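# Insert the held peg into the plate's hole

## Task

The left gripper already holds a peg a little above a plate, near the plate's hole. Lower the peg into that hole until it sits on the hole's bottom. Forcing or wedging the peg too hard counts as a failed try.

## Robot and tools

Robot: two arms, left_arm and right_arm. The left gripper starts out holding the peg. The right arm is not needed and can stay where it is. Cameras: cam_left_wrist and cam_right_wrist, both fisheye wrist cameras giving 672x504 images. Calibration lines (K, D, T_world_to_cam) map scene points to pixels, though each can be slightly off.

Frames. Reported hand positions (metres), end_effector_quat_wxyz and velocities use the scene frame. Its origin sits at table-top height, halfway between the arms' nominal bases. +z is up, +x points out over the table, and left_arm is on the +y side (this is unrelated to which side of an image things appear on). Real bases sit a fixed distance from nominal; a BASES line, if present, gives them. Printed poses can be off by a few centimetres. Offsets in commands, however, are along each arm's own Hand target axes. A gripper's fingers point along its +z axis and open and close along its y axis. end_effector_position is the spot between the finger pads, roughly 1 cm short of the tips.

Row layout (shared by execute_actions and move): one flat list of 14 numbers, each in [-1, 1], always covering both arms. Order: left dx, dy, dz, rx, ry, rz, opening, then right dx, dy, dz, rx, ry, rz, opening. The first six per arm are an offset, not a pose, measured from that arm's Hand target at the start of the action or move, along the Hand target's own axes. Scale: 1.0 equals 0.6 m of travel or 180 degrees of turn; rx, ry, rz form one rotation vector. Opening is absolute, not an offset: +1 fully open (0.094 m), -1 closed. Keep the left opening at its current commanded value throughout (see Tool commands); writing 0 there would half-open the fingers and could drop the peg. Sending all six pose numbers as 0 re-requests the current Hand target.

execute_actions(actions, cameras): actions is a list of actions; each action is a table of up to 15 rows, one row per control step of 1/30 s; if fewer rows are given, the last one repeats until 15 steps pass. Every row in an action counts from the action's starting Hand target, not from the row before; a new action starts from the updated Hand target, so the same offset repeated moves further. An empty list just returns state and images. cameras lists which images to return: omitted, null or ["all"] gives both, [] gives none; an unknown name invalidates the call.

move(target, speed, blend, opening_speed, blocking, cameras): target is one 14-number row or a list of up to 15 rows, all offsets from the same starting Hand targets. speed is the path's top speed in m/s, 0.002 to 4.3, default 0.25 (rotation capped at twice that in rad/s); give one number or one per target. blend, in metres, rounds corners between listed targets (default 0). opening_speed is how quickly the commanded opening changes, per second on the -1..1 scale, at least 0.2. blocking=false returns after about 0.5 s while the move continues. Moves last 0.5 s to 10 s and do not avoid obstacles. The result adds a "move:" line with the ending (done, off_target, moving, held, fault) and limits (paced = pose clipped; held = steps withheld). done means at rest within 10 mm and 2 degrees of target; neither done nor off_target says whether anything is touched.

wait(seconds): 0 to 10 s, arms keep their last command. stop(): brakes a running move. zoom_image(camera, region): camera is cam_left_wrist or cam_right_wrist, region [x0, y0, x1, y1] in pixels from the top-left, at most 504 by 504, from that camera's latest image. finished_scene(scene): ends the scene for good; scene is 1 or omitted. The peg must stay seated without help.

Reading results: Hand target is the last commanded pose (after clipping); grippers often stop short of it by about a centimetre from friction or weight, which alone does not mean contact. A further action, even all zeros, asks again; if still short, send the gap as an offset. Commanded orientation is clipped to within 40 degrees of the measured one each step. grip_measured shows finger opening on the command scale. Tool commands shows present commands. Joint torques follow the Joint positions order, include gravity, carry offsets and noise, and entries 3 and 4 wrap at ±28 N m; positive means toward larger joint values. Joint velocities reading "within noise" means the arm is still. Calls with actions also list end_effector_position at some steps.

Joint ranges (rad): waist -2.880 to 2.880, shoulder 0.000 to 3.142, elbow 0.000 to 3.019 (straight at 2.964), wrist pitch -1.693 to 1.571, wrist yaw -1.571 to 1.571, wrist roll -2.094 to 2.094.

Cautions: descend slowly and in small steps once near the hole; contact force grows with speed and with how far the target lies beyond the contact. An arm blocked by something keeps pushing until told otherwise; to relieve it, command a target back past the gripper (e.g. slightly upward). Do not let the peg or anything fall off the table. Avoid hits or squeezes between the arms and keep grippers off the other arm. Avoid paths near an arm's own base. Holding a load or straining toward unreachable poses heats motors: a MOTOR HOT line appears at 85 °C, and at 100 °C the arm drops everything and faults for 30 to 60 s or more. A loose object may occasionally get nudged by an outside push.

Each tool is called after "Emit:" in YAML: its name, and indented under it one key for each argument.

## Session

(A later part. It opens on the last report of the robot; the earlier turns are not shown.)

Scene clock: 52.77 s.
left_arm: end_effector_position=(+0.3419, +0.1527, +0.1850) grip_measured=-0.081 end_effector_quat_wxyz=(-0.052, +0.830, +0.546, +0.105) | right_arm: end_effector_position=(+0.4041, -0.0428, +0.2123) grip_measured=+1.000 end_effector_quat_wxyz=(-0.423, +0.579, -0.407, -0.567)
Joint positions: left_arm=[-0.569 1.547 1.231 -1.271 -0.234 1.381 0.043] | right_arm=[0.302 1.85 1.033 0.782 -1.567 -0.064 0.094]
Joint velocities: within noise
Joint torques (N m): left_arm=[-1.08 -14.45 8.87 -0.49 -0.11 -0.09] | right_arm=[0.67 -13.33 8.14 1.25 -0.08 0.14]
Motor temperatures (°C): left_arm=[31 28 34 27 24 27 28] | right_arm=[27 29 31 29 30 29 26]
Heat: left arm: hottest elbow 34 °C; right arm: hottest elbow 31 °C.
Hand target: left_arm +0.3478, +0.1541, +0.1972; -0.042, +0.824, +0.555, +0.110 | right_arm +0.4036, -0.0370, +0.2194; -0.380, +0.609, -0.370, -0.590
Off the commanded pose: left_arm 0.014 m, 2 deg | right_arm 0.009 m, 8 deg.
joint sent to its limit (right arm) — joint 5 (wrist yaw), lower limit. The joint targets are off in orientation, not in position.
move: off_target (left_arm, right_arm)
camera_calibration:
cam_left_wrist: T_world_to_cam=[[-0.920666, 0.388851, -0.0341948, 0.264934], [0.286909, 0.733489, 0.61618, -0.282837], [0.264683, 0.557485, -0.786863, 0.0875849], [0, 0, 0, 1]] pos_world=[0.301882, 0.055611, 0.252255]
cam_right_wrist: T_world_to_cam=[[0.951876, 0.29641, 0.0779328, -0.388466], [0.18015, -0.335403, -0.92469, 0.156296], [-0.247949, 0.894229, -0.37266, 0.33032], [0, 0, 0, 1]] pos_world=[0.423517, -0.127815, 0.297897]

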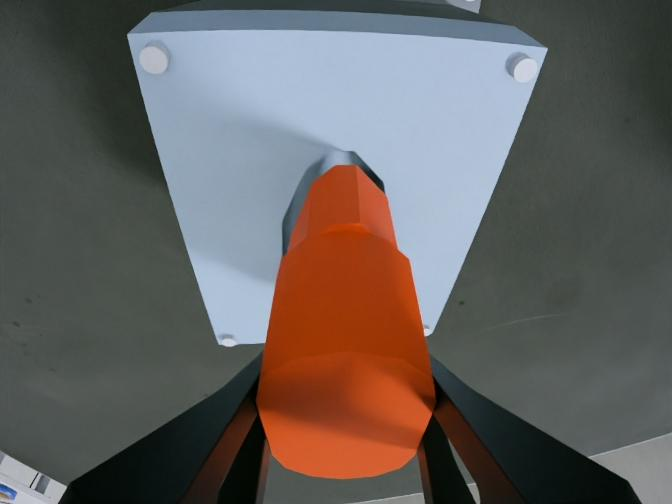

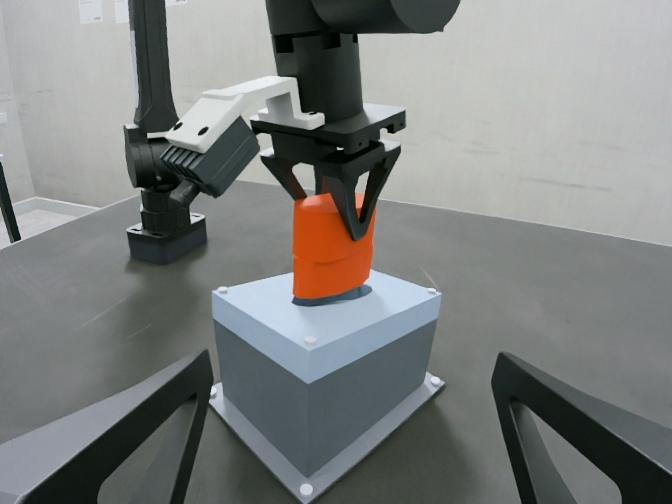

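Emit:
move:
  target: [-0.0032,0.0033,0.0045,0.001,0,-0.004,-1,0,0,0,0,0,0,1]
  speed: 0.05

Emit:
zoom_image:
  camera: "cam_right_wrist"
  region: [270, 240, 380, 350]

Emit:
zoom_image:
  camera: "cam_left_wrist"
  region: [270, 130, 390, 250]

Scene clock: 54.00 s.
left_arm: end_effector_position=(+0.3419, +0.1527, +0.1850) grip_measured=-0.081 end_effector_quat_wxyz=(-0.051, +0.826, +0.552, +0.105) | right_arm: end_effector_position=(+0.4041, -0.0428, +0.2123) grip_measured=+1.000 end_effector_quat_wxyz=(-0.423, +0.579, -0.407, -0.567)
Joint positions: left_arm=[-0.569 1.547 1.231 -1.271 -0.234 1.366 0.043] | right_arm=[0.302 1.85 1.033 0.782 -1.567 -0.064 0.094]
Joint velocities: within noise
Joint torques (N m): left_arm=[-1.2 -13.63 9.11 -0.4 -0.09 -0.08] | right_arm=[0.79 -13.27 8.23 1.21 -0.07 0.14]
Motor temperatures (°C): left_arm=[31 28 34 27 24 27 28] | right_arm=[27 29 31 29 30 29 26]
Heat: left arm: hottest elbow 34 °C; right arm: hottest elbow 31 °C.
Hand target: left_arm +0.3493, +0.1522, +0.1942; -0.043, +0.820, +0.560, +0.110 | right_arm +0.4036, -0.0370, +0.2194; -0.380, +0.609, -0.370, -0.590
Off the commanded pose: left_arm 0.012 m, 2 deg | right_arm 0.009 m, 8 deg.
joint sent to its limit (right arm) — joint 5 (wrist yaw), lower limit. The joint targets are off in orientation, not in position.
move: off_target (left_arm, right_arm)
camera_calibration:
cam_left_wrist: T_world_to_cam=[[-0.92612, 0.375355, -0.0375673, 0.269481], [0.274387, 0.738627, 0.615745, -0.279213], [0.258871, 0.559945, -0.787049, 0.0892098], [0, 0, 0, 1]] pos_world=[0.30309, 0.0551308, 0.25226]
cam_right_wrist: T_world_to_cam=[[0.951876, 0.29641, 0.0779328, -0.388466], [0.18015, -0.335403, -0.92469, 0.156296], [-0.247949, 0.894229, -0.37266, 0.33032], [0, 0, 0, 1]] pos_world=[0.423517, -0.127815, 0.297897]

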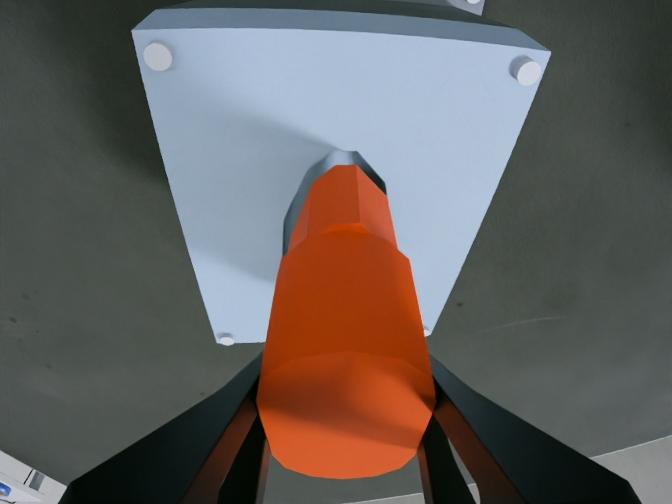

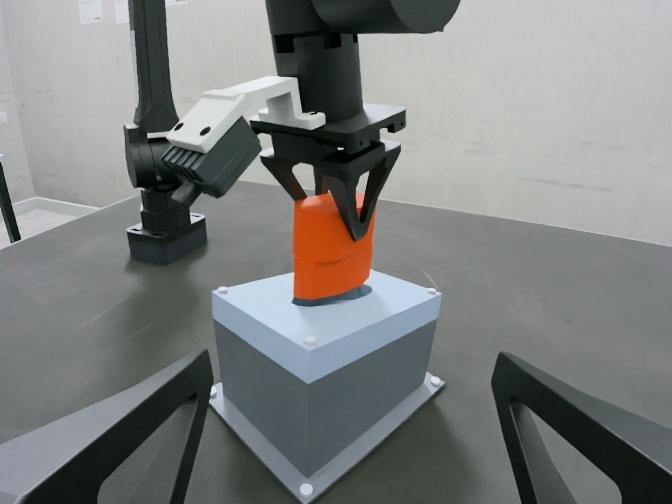

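Scaled by 4.582 from the camera's 672x504 image, which has a finer 960x720 frame.

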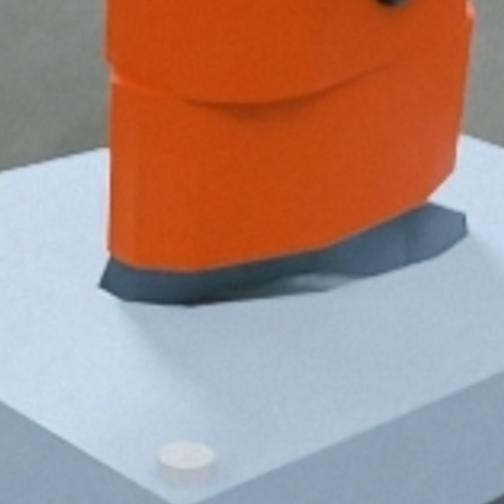

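Scaled by 4.200 from the camera's 672x504 image, which has a finer 960x720 frame.

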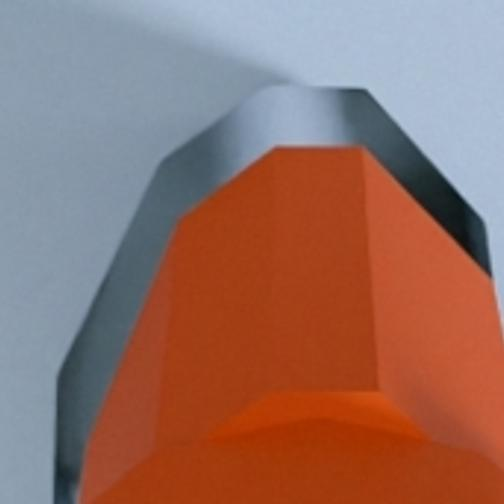

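Emit:
move:
  target: [-0.0062,0.0003,0.0048,0,0,0,-1,0,0,0,0,0,0,1]
  speed: 0.04
  cameras: ["cam_left_wrist"]

Scene clock: 55.00 s.
left_arm: end_effector_position=(+0.3419, +0.1527, +0.1842) grip_measured=-0.081 end_effector_quat_wxyz=(-0.052, +0.824, +0.555, +0.105) | right_arm: end_effector_position=(+0.4041, -0.0428, +0.2123) grip_measured=+1.000 end_effector_quat_wxyz=(-0.423, +0.579, -0.407, -0.567)
Joint positions: left_arm=[-0.569 1.549 1.231 -1.271 -0.234 1.36 0.043] | right_arm=[0.302 1.85 1.033 0.782 -1.567 -0.064 0.094]
Joint velocities: within noise
Joint torques (N m): left_arm=[-1.67 -13.45 8.88 -0.13 -0.09 -0.09] | right_arm=[0.79 -13.51 8.2 1.24 -0.07 0.14]
Motor temperatures (°C): left_arm=[31 28 34 27 24 27 28] | right_arm=[27 29 31 29 30 29 26]
Heat: left arm: hottest elbow 34 °C; right arm: hottest elbow 31 °C.
Hand target: left_arm +0.3485, +0.1493, +0.1906; -0.043, +0.820, +0.560, +0.110 | right_arm +0.4036, -0.0370, +0.2194; -0.380, +0.609, -0.370, -0.590
Off the commanded pose: left_arm 0.010 m, 1 deg | right_arm 0.009 m, 8 deg.
joint sent to its limit (right arm) — joint 5 (wrist yaw), lower limit. The joint targets are off in orientation, not in position.
move: off_target (right_arm)
camera_calibration:
cam_left_wrist: T_world_to_cam=[[-0.928491, 0.369482, -0.0372401, 0.27108], [0.269835, 0.740161, 0.615915, -0.277415], [0.255133, 0.561823, -0.786932, 0.0895895], [0, 0, 0, 1]] pos_world=[0.303695, 0.0548388, 0.25146]
Images, in order (width x height): cam_left_wrist 672x504.

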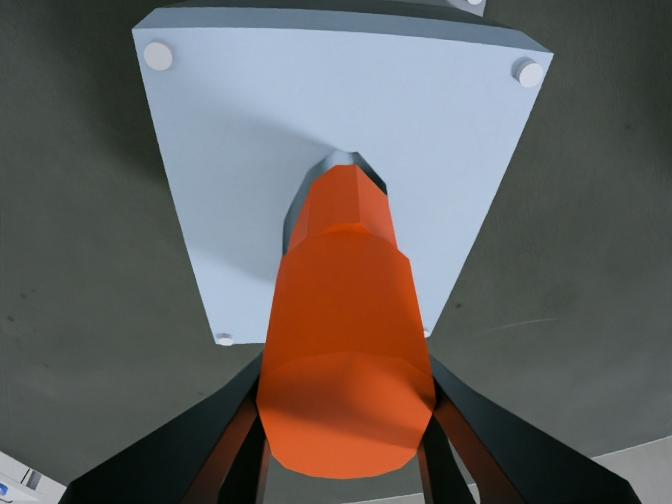

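Emit:
move:
  target: [-0.006,0.0005,0.003,0,0,0,-1,0,0,0,0,0,0,1]
  speed: 0.04
  cameras: []

Emit:
move:
  target: [-0.004,0.0003,0.001,0,0,0,-1,0,0,0,0,0,0,1]
  speed: 0.04

Emit:
zoom_image:
  camera: "cam_right_wrist"
  region: [270, 240, 380, 350]

Emit:
zoom_image:
  camera: "cam_left_wrist"
  region: [270, 130, 390, 250]

Scene clock: 55.97 s.
left_arm: end_effector_position=(+0.3420, +0.1526, +0.1818) grip_measured=-0.081 end_effector_quat_wxyz=(-0.054, +0.822, +0.557, +0.104) | right_arm: end_effector_position=(+0.4041, -0.0428, +0.2123) grip_measured=+1.000 end_effector_quat_wxyz=(-0.423, +0.579, -0.407, -0.567)
Joint positions: left_arm=[-0.569 1.554 1.231 -1.271 -0.234 1.353 0.043] | right_arm=[0.302 1.85 1.033 0.782 -1.567 -0.064 0.094]
Joint velocities: within noise
Joint torques (N m): left_arm=[-2.14 -13.45 8.77 0.02 -0.08 -0.09] | right_arm=[0.91 -13.27 8.17 1.21 -0.07 0.14]
Motor temperatures (°C): left_arm=[31 28 34 27 24 27 28] | right_arm=[27 29 31 29 30 29 26]
Heat: left arm: hottest elbow 34 °C; right arm: hottest elbow 31 °C.
Hand target: left_arm +0.3478, +0.1462, +0.1881; -0.043, +0.820, +0.560, +0.110 | right_arm +0.4036, -0.0370, +0.2194; -0.380, +0.609, -0.370, -0.590
Off the commanded pose: left_arm 0.011 m, 1 deg | right_arm 0.009 m, 8 deg.
joint sent to its limit (right arm) — joint 5 (wrist yaw), lower limit. The joint targets are off in orientation, not in position.
move: off_target (left_arm, right_arm)
No camera images: "cameras" was empty.

Scene clock: 56.67 s.
left_arm: end_effector_position=(+0.3421, +0.1526, +0.1809) grip_measured=-0.081 end_effector_quat_wxyz=(-0.055, +0.821, +0.559, +0.104) | right_arm: end_effector_position=(+0.4041, -0.0428, +0.2123) grip_measured=+1.000 end_effector_quat_wxyz=(-0.423, +0.579, -0.407, -0.567)
Joint positions: left_arm=[-0.569 1.557 1.231 -1.271 -0.234 1.348 0.043] | right_arm=[0.302 1.85 1.033 0.782 -1.567 -0.064 0.094]
Joint velocities: within noise
Joint torques (N m): left_arm=[-2.49 -13.45 8.8 0.08 -0.08 -0.09] | right_arm=[0.79 -13.27 8.16 1.25 -0.08 0.14]
Motor temperatures (°C): left_arm=[31 28 34 27 24 27 28] | right_arm=[27 29 31 29 30 29 26]
Heat: left arm: hottest elbow 34 °C; right arm: hottest elbow 31 °C.
Hand target: left_arm +0.3472, +0.1441, +0.1869; -0.043, +0.820, +0.560, +0.110 | right_arm +0.4036, -0.0370, +0.2194; -0.380, +0.609, -0.370, -0.590
Off the commanded pose: left_arm 0.012 m, 2 deg | right_arm 0.009 m, 8 deg.
joint sent to its limit (right arm) — joint 5 (wrist yaw), lower limit. The joint targets are off in orientation, not in position.
move: off_target (left_arm, right_arm)
camera_calibration:
cam_left_wrist: T_world_to_cam=[[-0.932678, 0.359279, -0.0320912, 0.273159], [0.264271, 0.741161, 0.617123, -0.273808], [0.245504, 0.567097, -0.786212, 0.0893049], [0, 0, 0, 1]] pos_world=[0.305205, 0.0541511, 0.247952]
cam_right_wrist: T_world_to_cam=[[0.951876, 0.29641, 0.0779328, -0.388466], [0.18015, -0.335403, -0.92469, 0.156296], [-0.247949, 0.894229, -0.37266, 0.33032], [0, 0, 0, 1]] pos_world=[0.423517, -0.127815, 0.297897]

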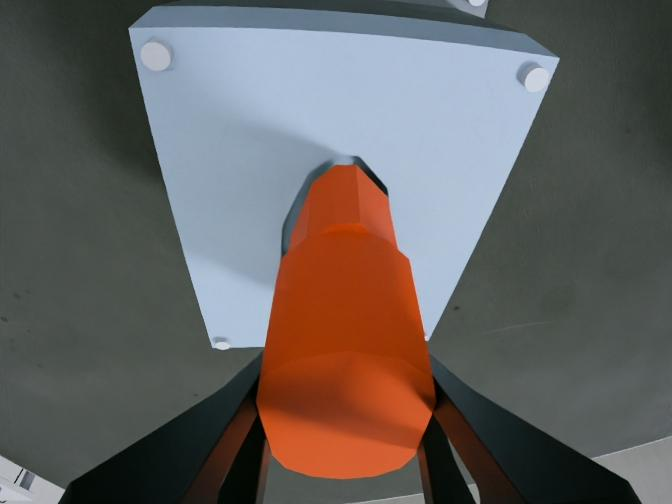

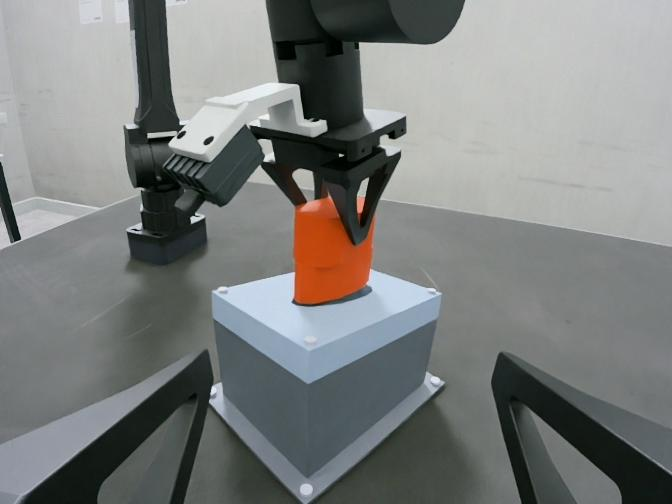

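Scaled by 4.582 from the camera's 672x504 image, which has a finer 960x720 frame.

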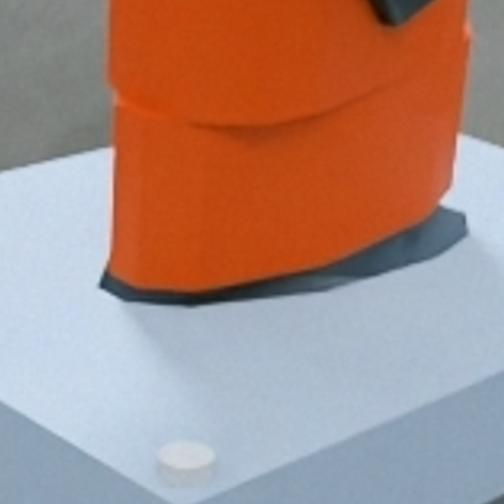

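Scaled by 4.200 from the camera's 672x504 image, which has a finer 960x720 frame.

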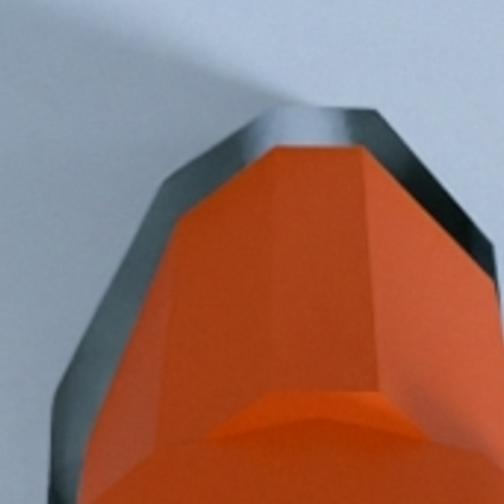

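Emit:
move:
  target: [-0.005,0.0003,-0.001,0,0,0,-1,0,0,0,0,0,0,1]
  speed: 0.04
  cameras: ["cam_left_wrist"]

Emit:
zoom_image:
  camera: "cam_left_wrist"
  region: [270, 130, 390, 250]

Scene clock: 57.63 s.
left_arm: end_effector_position=(+0.3412, +0.1509, +0.1799) grip_measured=-0.081 end_effector_quat_wxyz=(-0.055, +0.820, +0.560, +0.104) | right_arm: end_effector_position=(+0.4041, -0.0428, +0.2123) grip_measured=+1.000 end_effector_quat_wxyz=(-0.423, +0.579, -0.407, -0.567)
Joint positions: left_arm=[-0.574 1.559 1.231 -1.271 -0.234 1.342 0.043] | right_arm=[0.302 1.85 1.033 0.782 -1.567 -0.064 0.094]
Joint velocities: within noise
Joint torques (N m): left_arm=[-2.61 -13.45 8.98 0.01 -0.08 -0.08] | right_arm=[0.67 -13.27 8.17 1.25 -0.08 0.14]
Motor temperatures (°C): left_arm=[31 28 34 27 24 27 28] | right_arm=[27 29 31 29 30 29 26]
Heat: left arm: hottest elbow 34 °C; right arm: hottest elbow 31 °C.
Hand target: left_arm +0.3463, +0.1412, +0.1869; -0.043, +0.820, +0.560, +0.110 | right_arm +0.4036, -0.0370, +0.2194; -0.380, +0.609, -0.370, -0.590
Off the commanded pose: left_arm 0.013 m, 2 deg | right_arm 0.009 m, 8 deg.
joint sent to its limit (right arm) — joint 5 (wrist yaw), lower limit. The joint targets are off in orientation, not in position.
move: off_target (left_arm, right_arm)
camera_calibration:
cam_left_wrist: T_world_to_cam=[[-0.933458, 0.357313, -0.0313549, 0.273338], [0.263058, 0.741398, 0.617357, -0.271475], [0.243836, 0.568029, -0.786058, 0.0900487], [0, 0, 0, 1]] pos_world=[0.304606, 0.0524536, 0.246951]
Images, in order (width x height): cam_left_wrist 672x504.

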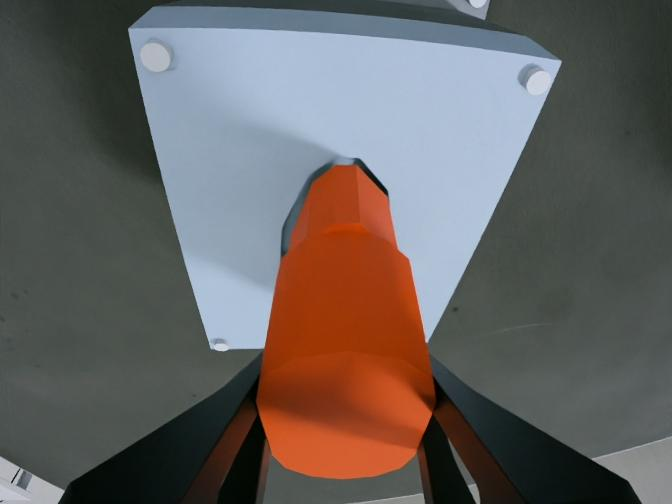

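Scaled by 4.200 from the camera's 672x504 image, which has a finer 960x720 frame.

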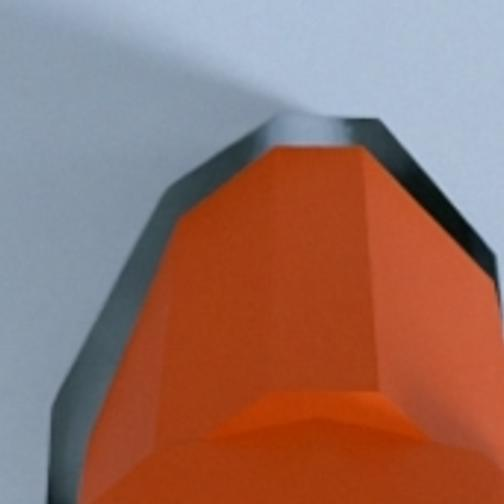

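Emit:
move:
  target: [0.0008,0.0002,-0.0032,-0.0044,-0.001,0.0189,-1,0,0,0,0,0,0,1]
  speed: 0.04

Emit:
zoom_image:
  camera: "cam_right_wrist"
  region: [280, 270, 380, 330]

Emit:
zoom_image:
  camera: "cam_left_wrist"
  region: [270, 130, 390, 250]

Scene clock: 59.77 s.
left_arm: end_effector_position=(+0.3422, +0.1501, +0.1799) grip_measured=-0.081 end_effector_quat_wxyz=(-0.055, +0.832, +0.542, +0.104) | right_arm: end_effector_position=(+0.4041, -0.0428, +0.2123) grip_measured=+1.000 end_effector_quat_wxyz=(-0.423, +0.579, -0.407, -0.567)
Joint positions: left_arm=[-0.574 1.559 1.231 -1.265 -0.234 1.385 0.043] | right_arm=[0.302 1.85 1.033 0.782 -1.567 -0.064 0.094]
Joint velocities: within noise
Joint torques (N m): left_arm=[-2.61 -14.33 8.53 0.21 -0.08 0.09] | right_arm=[0.91 -13.33 8.17 1.24 -0.07 0.13]
Motor temperatures (°C): left_arm=[31 28 34 27 24 27 28] | right_arm=[27 29 31 29 30 29 26]
Heat: left arm: hottest elbow 34 °C; right arm: hottest elbow 31 °C.
Hand target: left_arm +0.3463, +0.1412, +0.1889; -0.039, +0.837, +0.535, +0.111 | right_arm +0.4036, -0.0370, +0.2194; -0.380, +0.609, -0.370, -0.590
Off the commanded pose: left_arm 0.013 m, 2 deg | right_arm 0.009 m, 8 deg.
joint sent to its limit (right arm) — joint 5 (wrist yaw), lower limit. The joint targets are off in orientation, not in position.
move: off_target (left_arm, right_arm)
camera_calibration:
cam_left_wrist: T_world_to_cam=[[-0.917497, 0.396861, -0.0264839, 0.262259], [0.297208, 0.728315, 0.617434, -0.280805], [0.264324, 0.558623, -0.786177, 0.0847388], [0, 0, 0, 1]] pos_world=[0.30168, 0.0530972, 0.246944]
cam_right_wrist: T_world_to_cam=[[0.951876, 0.29641, 0.0779328, -0.388466], [0.18015, -0.335403, -0.92469, 0.156296], [-0.247949, 0.894229, -0.37266, 0.33032], [0, 0, 0, 1]] pos_world=[0.423517, -0.127815, 0.297897]

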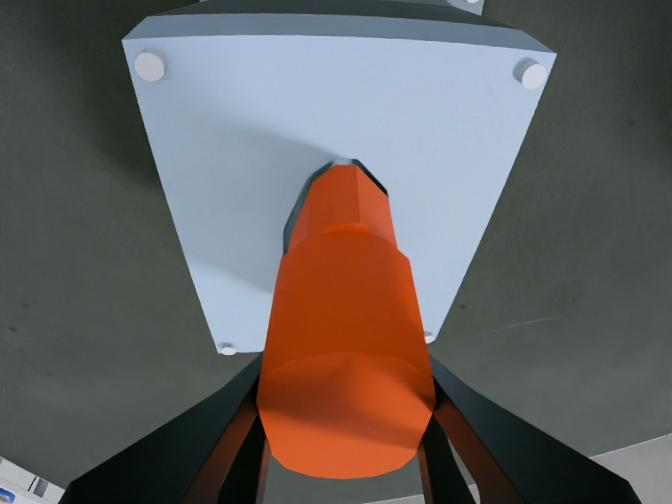

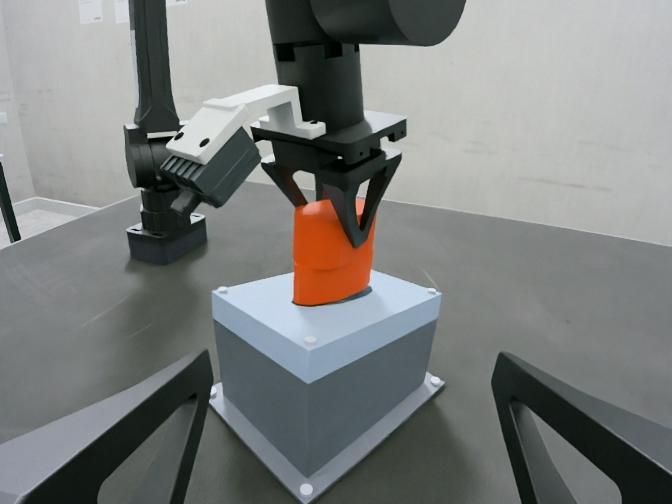

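Scaled by 5.040 from the camera's 672x504 image, which has a finer 960x720 frame.

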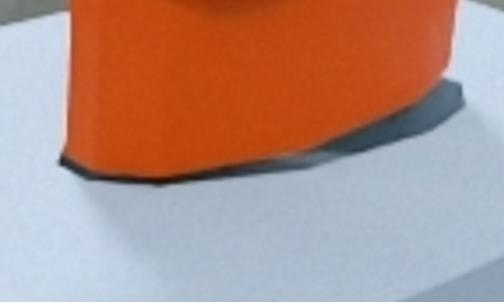

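Scaled by 4.200 from the camera's 672x504 image, which has a finer 960x720 frame.

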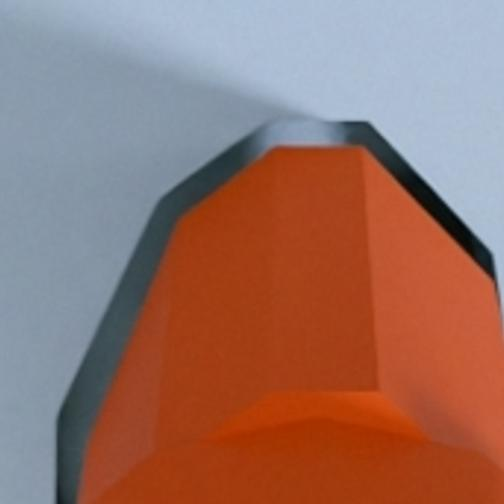

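Emit:
move:
  target: [0.0035,-0.0048,-0.0062,-0.0241,-0.0084,0.0081,-1,0,0,0,0,0,0,1]
  speed: 0.04

Emit:
zoom_image:
  camera: "cam_right_wrist"
  region: [280, 230, 390, 330]

Emit:
zoom_image:
  camera: "cam_left_wrist"
  region: [270, 130, 390, 250]

Scene clock: 62.30 s.
left_arm: end_effector_position=(+0.3437, +0.1465, +0.1818) grip_measured=-0.081 end_effector_quat_wxyz=(-0.019, +0.844, +0.524, +0.112) | right_arm: end_effector_position=(+0.4041, -0.0428, +0.2123) grip_measured=+1.000 end_effector_quat_wxyz=(-0.423, +0.579, -0.407, -0.567)
Joint positions: left_arm=[-0.574 1.518 1.189 -1.187 -0.222 1.436 0.043] | right_arm=[0.302 1.85 1.033 0.782 -1.567 -0.064 0.094]
Joint velocities: within noise
Joint torques (N m): left_arm=[-2.14 -15.27 7.43 0.42 0.02 0.09] | right_arm=[0.79 -13.33 8.17 1.22 -0.09 0.14]
Motor temperatures (°C): left_arm=[31 28 34 27 24 27 28] | right_arm=[27 29 31 29 30 29 26]
Heat: left arm: hottest elbow 34 °C; right arm: hottest elbow 31 °C.
Hand target: left_arm +0.3440, +0.1436, +0.1929; -0.002, +0.846, +0.520, +0.120 | right_arm +0.4036, -0.0370, +0.2194; -0.380, +0.609, -0.370, -0.590
Off the commanded pose: left_arm 0.011 m, 2 deg | right_arm 0.009 m, 8 deg.
joint sent to its limit (right arm) — joint 5 (wrist yaw), lower limit. The joint targets are off in orientation, not in position.
move: off_target (left_arm, right_arm)
camera_calibration:
cam_left_wrist: T_world_to_cam=[[-0.893698, 0.439449, -0.0904896, 0.262319], [0.304452, 0.742118, 0.597135, -0.280663], [0.329564, 0.506109, -0.79702, 0.0751648], [0, 0, 0, 1]] pos_world=[0.295111, 0.0549676, 0.251239]
cam_right_wrist: T_world_to_cam=[[0.951876, 0.29641, 0.0779328, -0.388466], [0.18015, -0.335403, -0.92469, 0.156296], [-0.247949, 0.894229, -0.37266, 0.33032], [0, 0, 0, 1]] pos_world=[0.423517, -0.127815, 0.297897]

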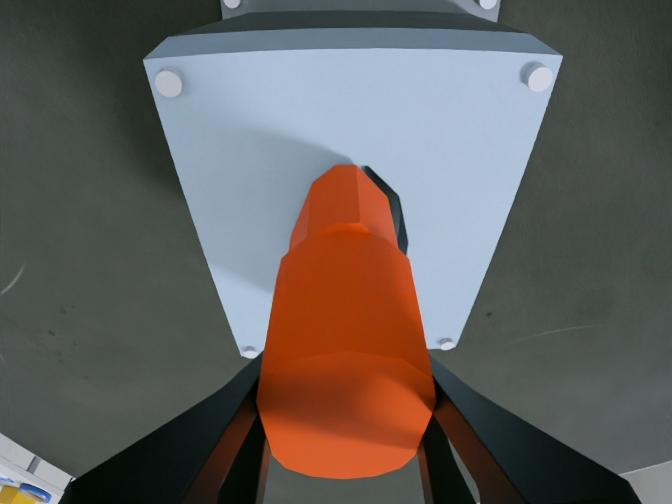

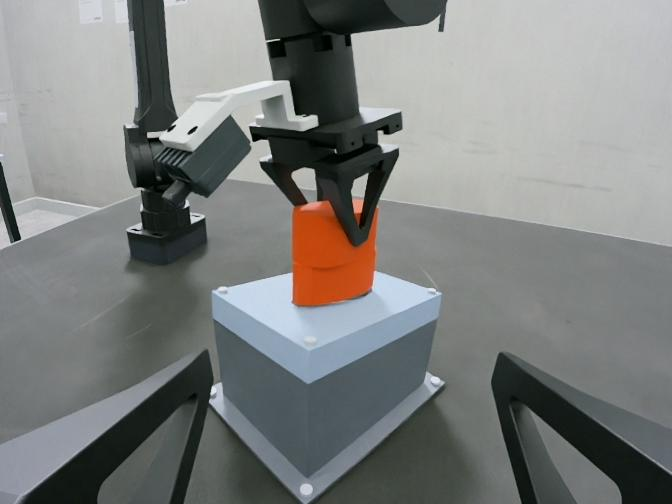

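Scaled by 4.582 from the camera's 672x504 image, which has a finer 960x720 frame.

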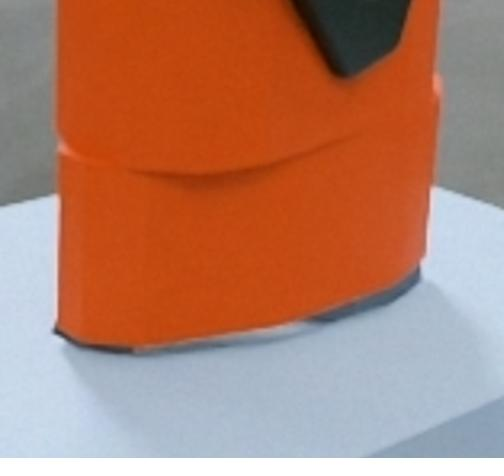

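Scaled by 4.200 from the camera's 672x504 image, which has a finer 960x720 frame.

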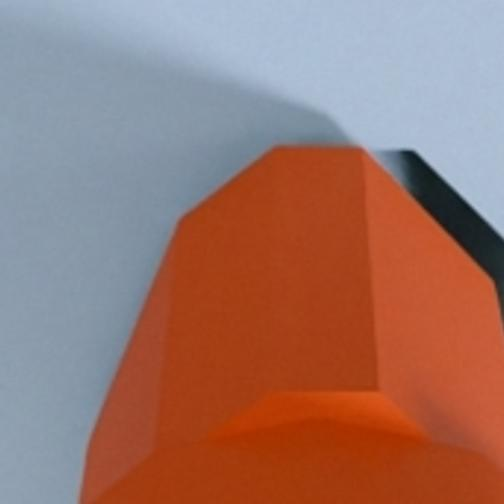

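Emit:
move:
  target: [0.0087,-0.0058,-0.0007,0,0,0,-1,0,0,0,0,0,0,1]
  speed: 0.06

Emit:
zoom_image:
  camera: "cam_right_wrist"
  region: [280, 230, 390, 330]

Emit:
zoom_image:
  camera: "cam_left_wrist"
  region: [270, 130, 390, 250]

Scene clock: 63.63 s.
left_arm: end_effector_position=(+0.3404, +0.1486, +0.1831) grip_measured=-0.081 end_effector_quat_wxyz=(-0.019, +0.847, +0.520, +0.112) | right_arm: end_effector_position=(+0.4041, -0.0428, +0.2123) grip_measured=+1.000 end_effector_quat_wxyz=(-0.423, +0.579, -0.407, -0.567)
Joint positions: left_arm=[-0.574 1.505 1.179 -1.186 -0.221 1.447 0.043] | right_arm=[0.302 1.85 1.033 0.782 -1.567 -0.064 0.094]
Joint velocities: within noise
Joint torques (N m): left_arm=[-1.32 -15.09 7.41 0.42 0.02 0.1] | right_arm=[0.85 -13.33 8.17 1.22 -0.08 0.13]
Motor temperatures (°C): left_arm=[31 28 34 27 24 27 28] | right_arm=[27 29 31 29 30 29 26]
Heat: left arm: hottest elbow 34 °C; right arm: hottest elbow 31 °C.
Hand target: left_arm +0.3431, +0.1498, +0.1939; -0.002, +0.846, +0.520, +0.120 | right_arm +0.4036, -0.0370, +0.2194; -0.380, +0.609, -0.370, -0.590
Off the commanded pose: left_arm 0.011 m, 2 deg | right_arm 0.009 m, 8 deg.
joint sent to its limit (right arm) — joint 5 (wrist yaw), lower limit. The joint targets are off in orientation, not in position.
move: off_target (left_arm, right_arm)
camera_calibration:
cam_left_wrist: T_world_to_cam=[[-0.88909, 0.448723, -0.0903655, 0.255625], [0.312286, 0.73898, 0.596981, -0.284078], [0.334657, 0.502551, -0.797149, 0.074954], [0, 0, 0, 1]] pos_world=[0.290903, 0.0575552, 0.252439]
cam_right_wrist: T_world_to_cam=[[0.951876, 0.29641, 0.0779328, -0.388466], [0.18015, -0.335403, -0.92469, 0.156296], [-0.247949, 0.894229, -0.37266, 0.33032], [0, 0, 0, 1]] pos_world=[0.423517, -0.127815, 0.297897]

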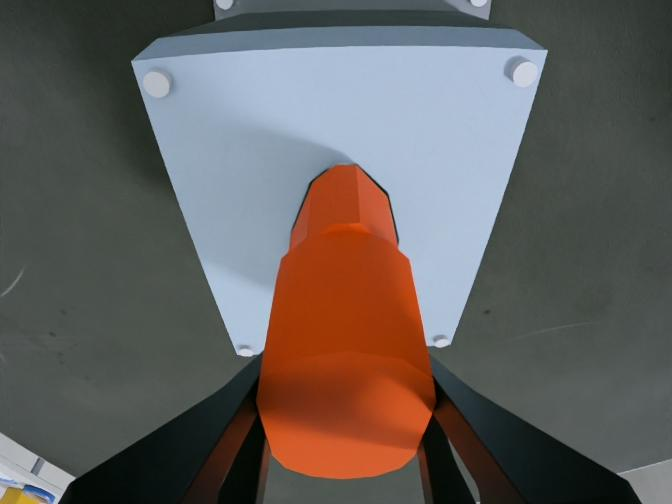

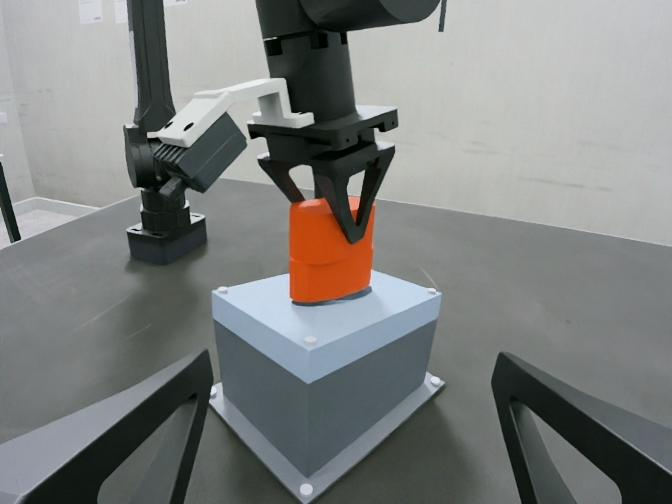

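Scaled by 4.582 from the camera's 672x504 image, which has a finer 960x720 frame.

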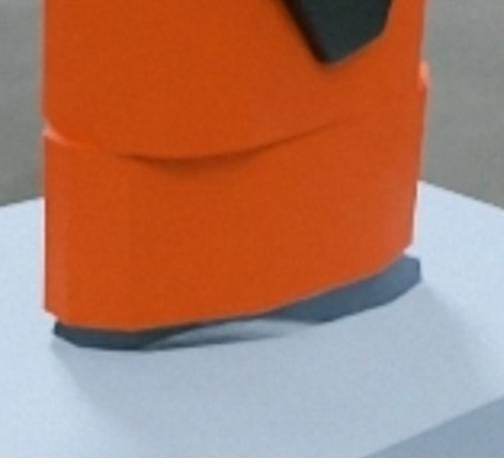

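Scaled by 4.200 from the camera's 672x504 image, which has a finer 960x720 frame.

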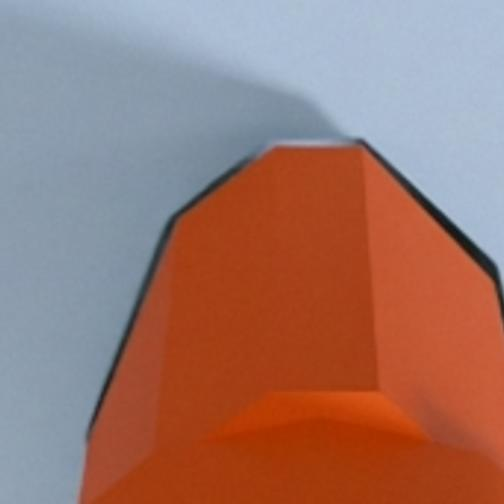

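Emit:
move:
  target: [0.0085,0.0003,0.0002,0,0,0,-1,0,0,0,0,0,0,1]
  speed: 0.1
  cameras: ["cam_left_wrist"]

Emit:
zoom_image:
  camera: "cam_left_wrist"
  region: [270, 130, 390, 250]

Scene clock: 64.73 s.
left_arm: end_effector_position=(+0.3413, +0.1506, +0.1835) grip_measured=-0.081 end_effector_quat_wxyz=(-0.019, +0.848, +0.517, +0.112) | right_arm: end_effector_position=(+0.4041, -0.0428, +0.2123) grip_measured=+1.000 end_effector_quat_wxyz=(-0.423, +0.579, -0.407, -0.567)
Joint positions: left_arm=[-0.569 1.504 1.179 -1.186 -0.22 1.459 0.043] | right_arm=[0.302 1.85 1.033 0.782 -1.567 -0.064 0.094]
Joint velocities: within noise
Joint torques (N m): left_arm=[-0.85 -15.09 7.43 0.44 0.02 0.08] | right_arm=[0.91 -13.39 8.18 1.24 -0.08 0.14]
Motor temperatures (°C): left_arm=[31 28 34 27 24 27 28] | right_arm=[27 29 31 29 30 29 26]
Heat: left arm: hottest elbow 34 °C; right arm: hottest elbow 31 °C.
Hand target: left_arm +0.3455, +0.1541, +0.1949; -0.002, +0.846, +0.520, +0.120 | right_arm +0.4036, -0.0370, +0.2194; -0.380, +0.609, -0.370, -0.590
Off the commanded pose: left_arm 0.013 m, 2 deg | right_arm 0.009 m, 8 deg.
joint sent to its limit (right arm) — joint 5 (wrist yaw), lower limit. The joint targets are off in orientation, not in position.
move: off_target (left_arm, right_arm)
camera_calibration:
cam_left_wrist: T_world_to_cam=[[-0.886409, 0.454284, -0.0889138, 0.253601], [0.317691, 0.736719, 0.596924, -0.28765], [0.336677, 0.500871, -0.797356, 0.073597], [0, 0, 0, 1]] pos_world=[0.2914, 0.0598473, 0.252937]
Images, in order (width x height): cam_left_wrist 672x504.

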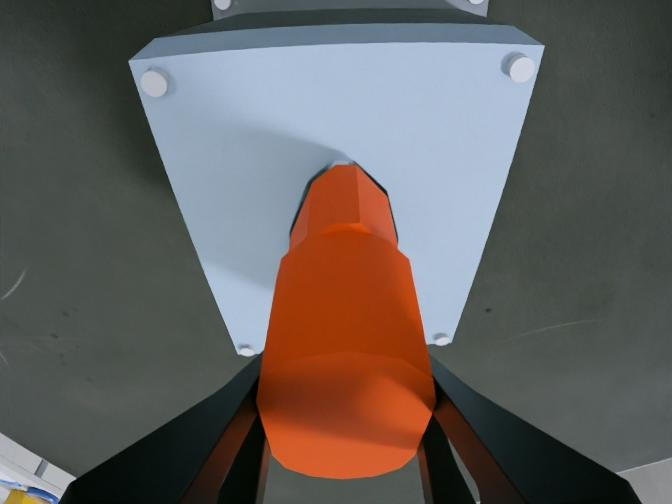

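Scaled by 4.200 from the camera's 672x504 image, which has a finer 960x720 frame.

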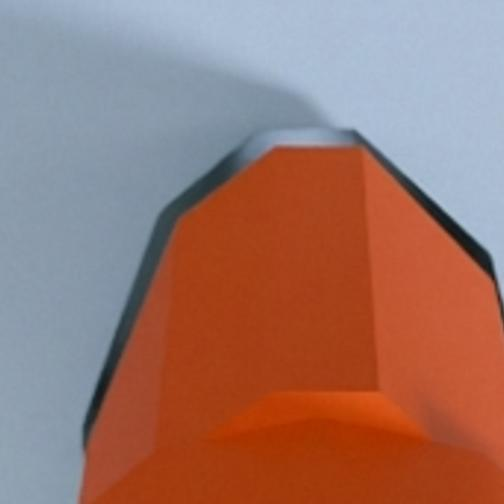

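Emit:
move:
  target: [-0.0007,-0.0004,0.0032,0.0025,0.0015,-0.0118,-1,0,0,0,0,0,0,1]
  speed: 0.05

Emit:
zoom_image:
  camera: "cam_right_wrist"
  region: [280, 230, 390, 330]

Emit:
zoom_image:
  camera: "cam_left_wrist"
  region: [270, 130, 390, 250]

Scene clock: 66.13 s.
left_arm: end_effector_position=(+0.3413, +0.1506, +0.1835) grip_measured=-0.081 end_effector_quat_wxyz=(-0.018, +0.843, +0.526, +0.112) | right_arm: end_effector_position=(+0.4041, -0.0428, +0.2123) grip_measured=+1.000 end_effector_quat_wxyz=(-0.423, +0.579, -0.407, -0.567)
Joint positions: left_arm=[-0.569 1.504 1.179 -1.186 -0.22 1.438 0.043] | right_arm=[0.302 1.85 1.033 0.782 -1.567 -0.064 0.094]
Joint velocities: within noise
Joint torques (N m): left_arm=[-1.03 -14.62 7.61 0.28 -0.11 -0.1] | right_arm=[0.91 -13.39 8.16 1.24 -0.07 0.14]
Motor temperatures (°C): left_arm=[31 28 34 27 24 27 28] | right_arm=[27 29 31 29 30 29 26]
Heat: left arm: hottest elbow 34 °C; right arm: hottest elbow 31 °C.
Hand target: left_arm +0.3455, +0.1541, +0.1929; -0.004, +0.836, +0.536, +0.120 | right_arm +0.4036, -0.0370, +0.2194; -0.380, +0.609, -0.370, -0.590
Off the commanded pose: left_arm 0.011 m, 2 deg | right_arm 0.009 m, 8 deg.
joint sent to its limit (right arm) — joint 5 (wrist yaw), lower limit. The joint targets are off in orientation, not in position.
move: off_target (left_arm, right_arm)
camera_calibration:
cam_left_wrist: T_world_to_cam=[[-0.895223, 0.435756, -0.0932337, 0.260171], [0.30073, 0.745174, 0.595213, -0.282812], [0.328843, 0.50481, -0.798141, 0.0758673], [0, 0, 0, 1]] pos_world=[0.293012, 0.0590746, 0.253143]
cam_right_wrist: T_world_to_cam=[[0.951876, 0.29641, 0.0779328, -0.388466], [0.18015, -0.335403, -0.92469, 0.156296], [-0.247949, 0.894229, -0.37266, 0.33032], [0, 0, 0, 1]] pos_world=[0.423517, -0.127815, 0.297897]

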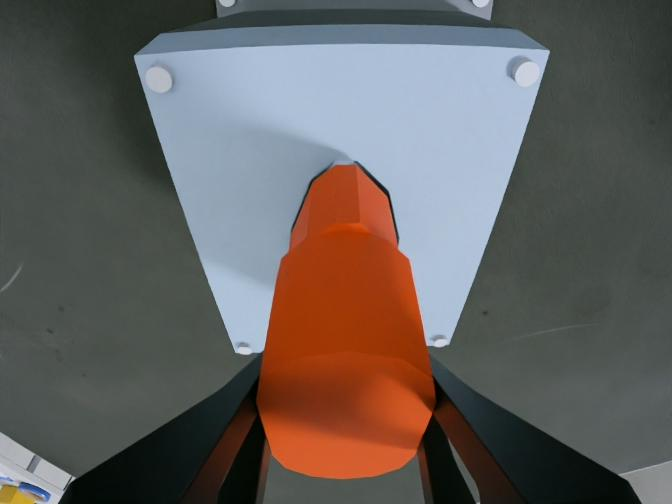

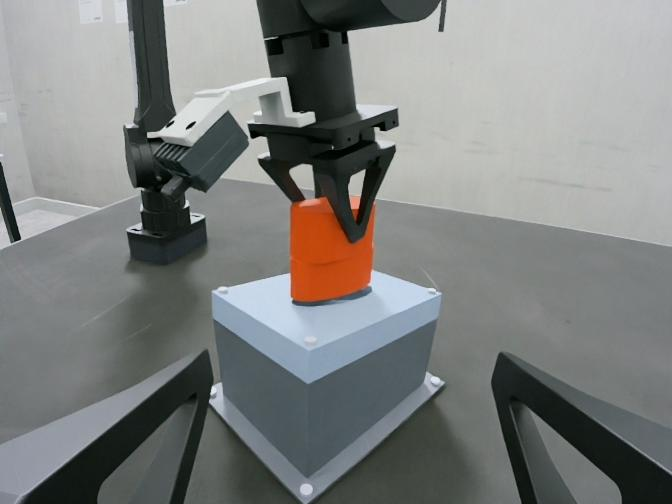

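Scaled by 4.582 from the camera's 672x504 image, which has a finer 960x720 frame.

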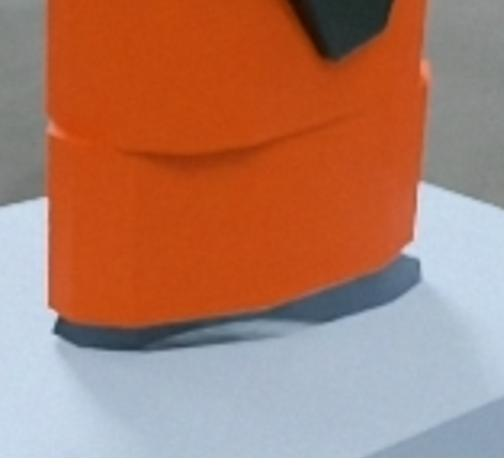

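Scaled by 4.200 from the camera's 672x504 image, which has a finer 960x720 frame.

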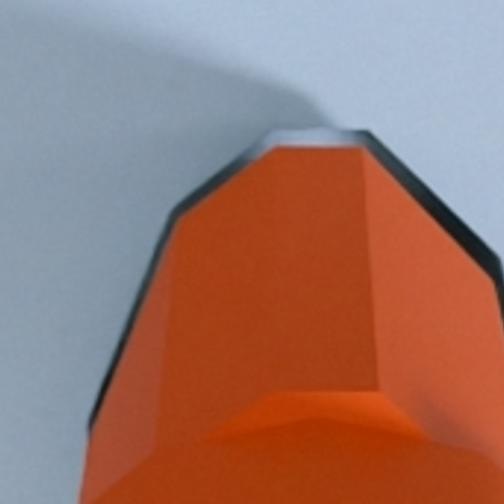

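Emit:
move:
  target: [0.0042,0,0.0043,0.0017,-0.0073,-0.0081,-1,0,0,0,0,0,0,1]
  speed: 0.06

Emit:
zoom_image:
  camera: "cam_right_wrist"
  region: [280, 230, 390, 330]

Emit:
zoom_image:
  camera: "cam_left_wrist"
  region: [270, 130, 390, 250]

Scene clock: 67.87 s.
left_arm: end_effector_position=(+0.3428, +0.1537, +0.1828) grip_measured=-0.081 end_effector_quat_wxyz=(-0.014, +0.837, +0.537, +0.102) | right_arm: end_effector_position=(+0.4041, -0.0428, +0.2123) grip_measured=+1.000 end_effector_quat_wxyz=(-0.423, +0.579, -0.407, -0.567)
Joint positions: left_arm=[-0.553 1.504 1.179 -1.186 -0.198 1.429 0.043] | right_arm=[0.302 1.85 1.033 0.782 -1.567 -0.064 0.094]
Joint velocities: within noise
Joint torques (N m): left_arm=[-0.91 -14.51 7.46 0.44 0.04 -0.09] | right_arm=[0.85 -13.33 8.18 1.24 -0.08 0.14]
Motor temperatures (°C): left_arm=[31 28 34 27 24 27 28] | right_arm=[27 29 31 29 30 29 26]
Heat: left arm: hottest elbow 34 °C; right arm: hottest elbow 31 °C.
Hand target: left_arm +0.3470, +0.1567, +0.1909; +0.001, +0.830, +0.547, +0.109 | right_arm +0.4036, -0.0370, +0.2194; -0.380, +0.609, -0.370, -0.590
Off the commanded pose: left_arm 0.010 m, 2 deg | right_arm 0.009 m, 8 deg.
joint sent to its limit (right arm) — joint 5 (wrist yaw), lower limit. The joint targets are off in orientation, not in position.
move: off_target (right_arm)
camera_calibration:
cam_left_wrist: T_world_to_cam=[[-0.906257, 0.412608, -0.0919382, 0.267171], [0.289001, 0.763464, 0.577583, -0.280767], [0.308507, 0.496868, -0.811138, 0.0837268], [0, 0, 0, 1]] pos_world=[0.297437, 0.062518, 0.254644]
cam_right_wrist: T_world_to_cam=[[0.951876, 0.29641, 0.0779328, -0.388466], [0.18015, -0.335403, -0.92469, 0.156296], [-0.247949, 0.894229, -0.37266, 0.33032], [0, 0, 0, 1]] pos_world=[0.423517, -0.127815, 0.297897]

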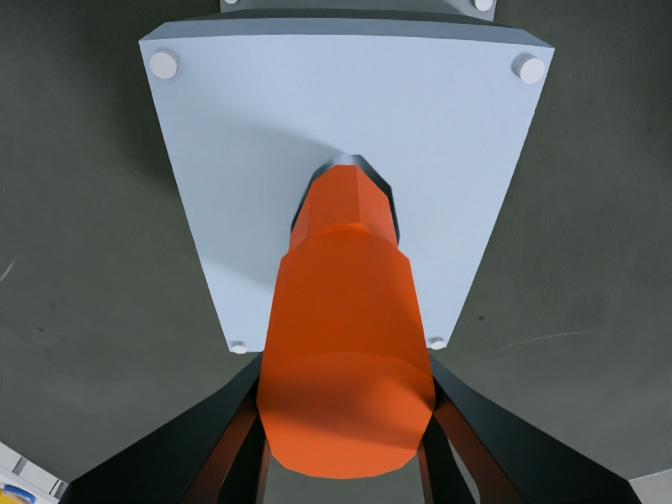

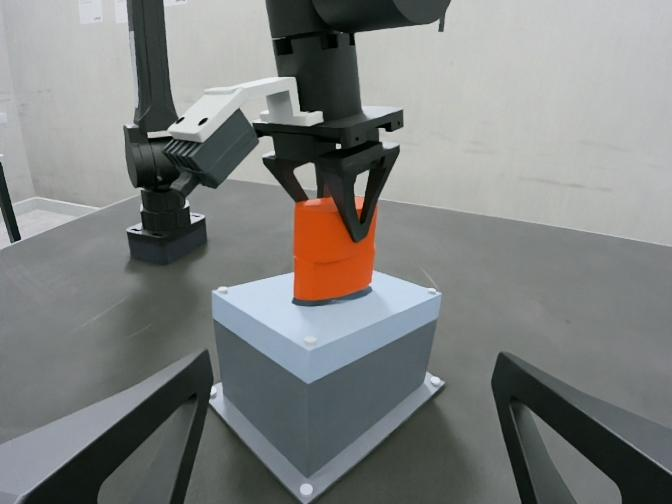

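Scaled by 4.582 from the camera's 672x504 image, which has a finer 960x720 frame.

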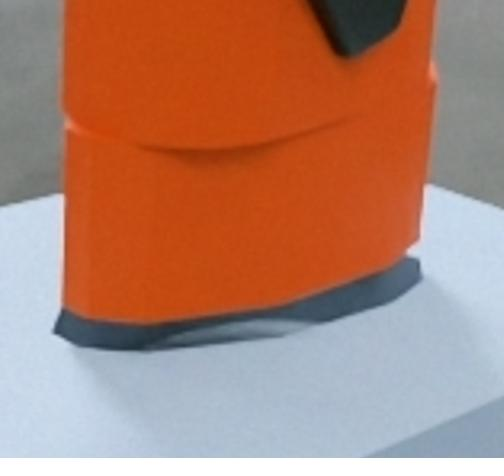

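Scaled by 4.200 from the camera's 672x504 image, which has a finer 960x720 frame.

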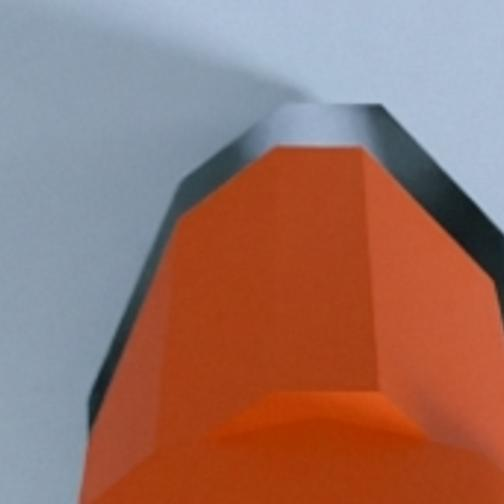

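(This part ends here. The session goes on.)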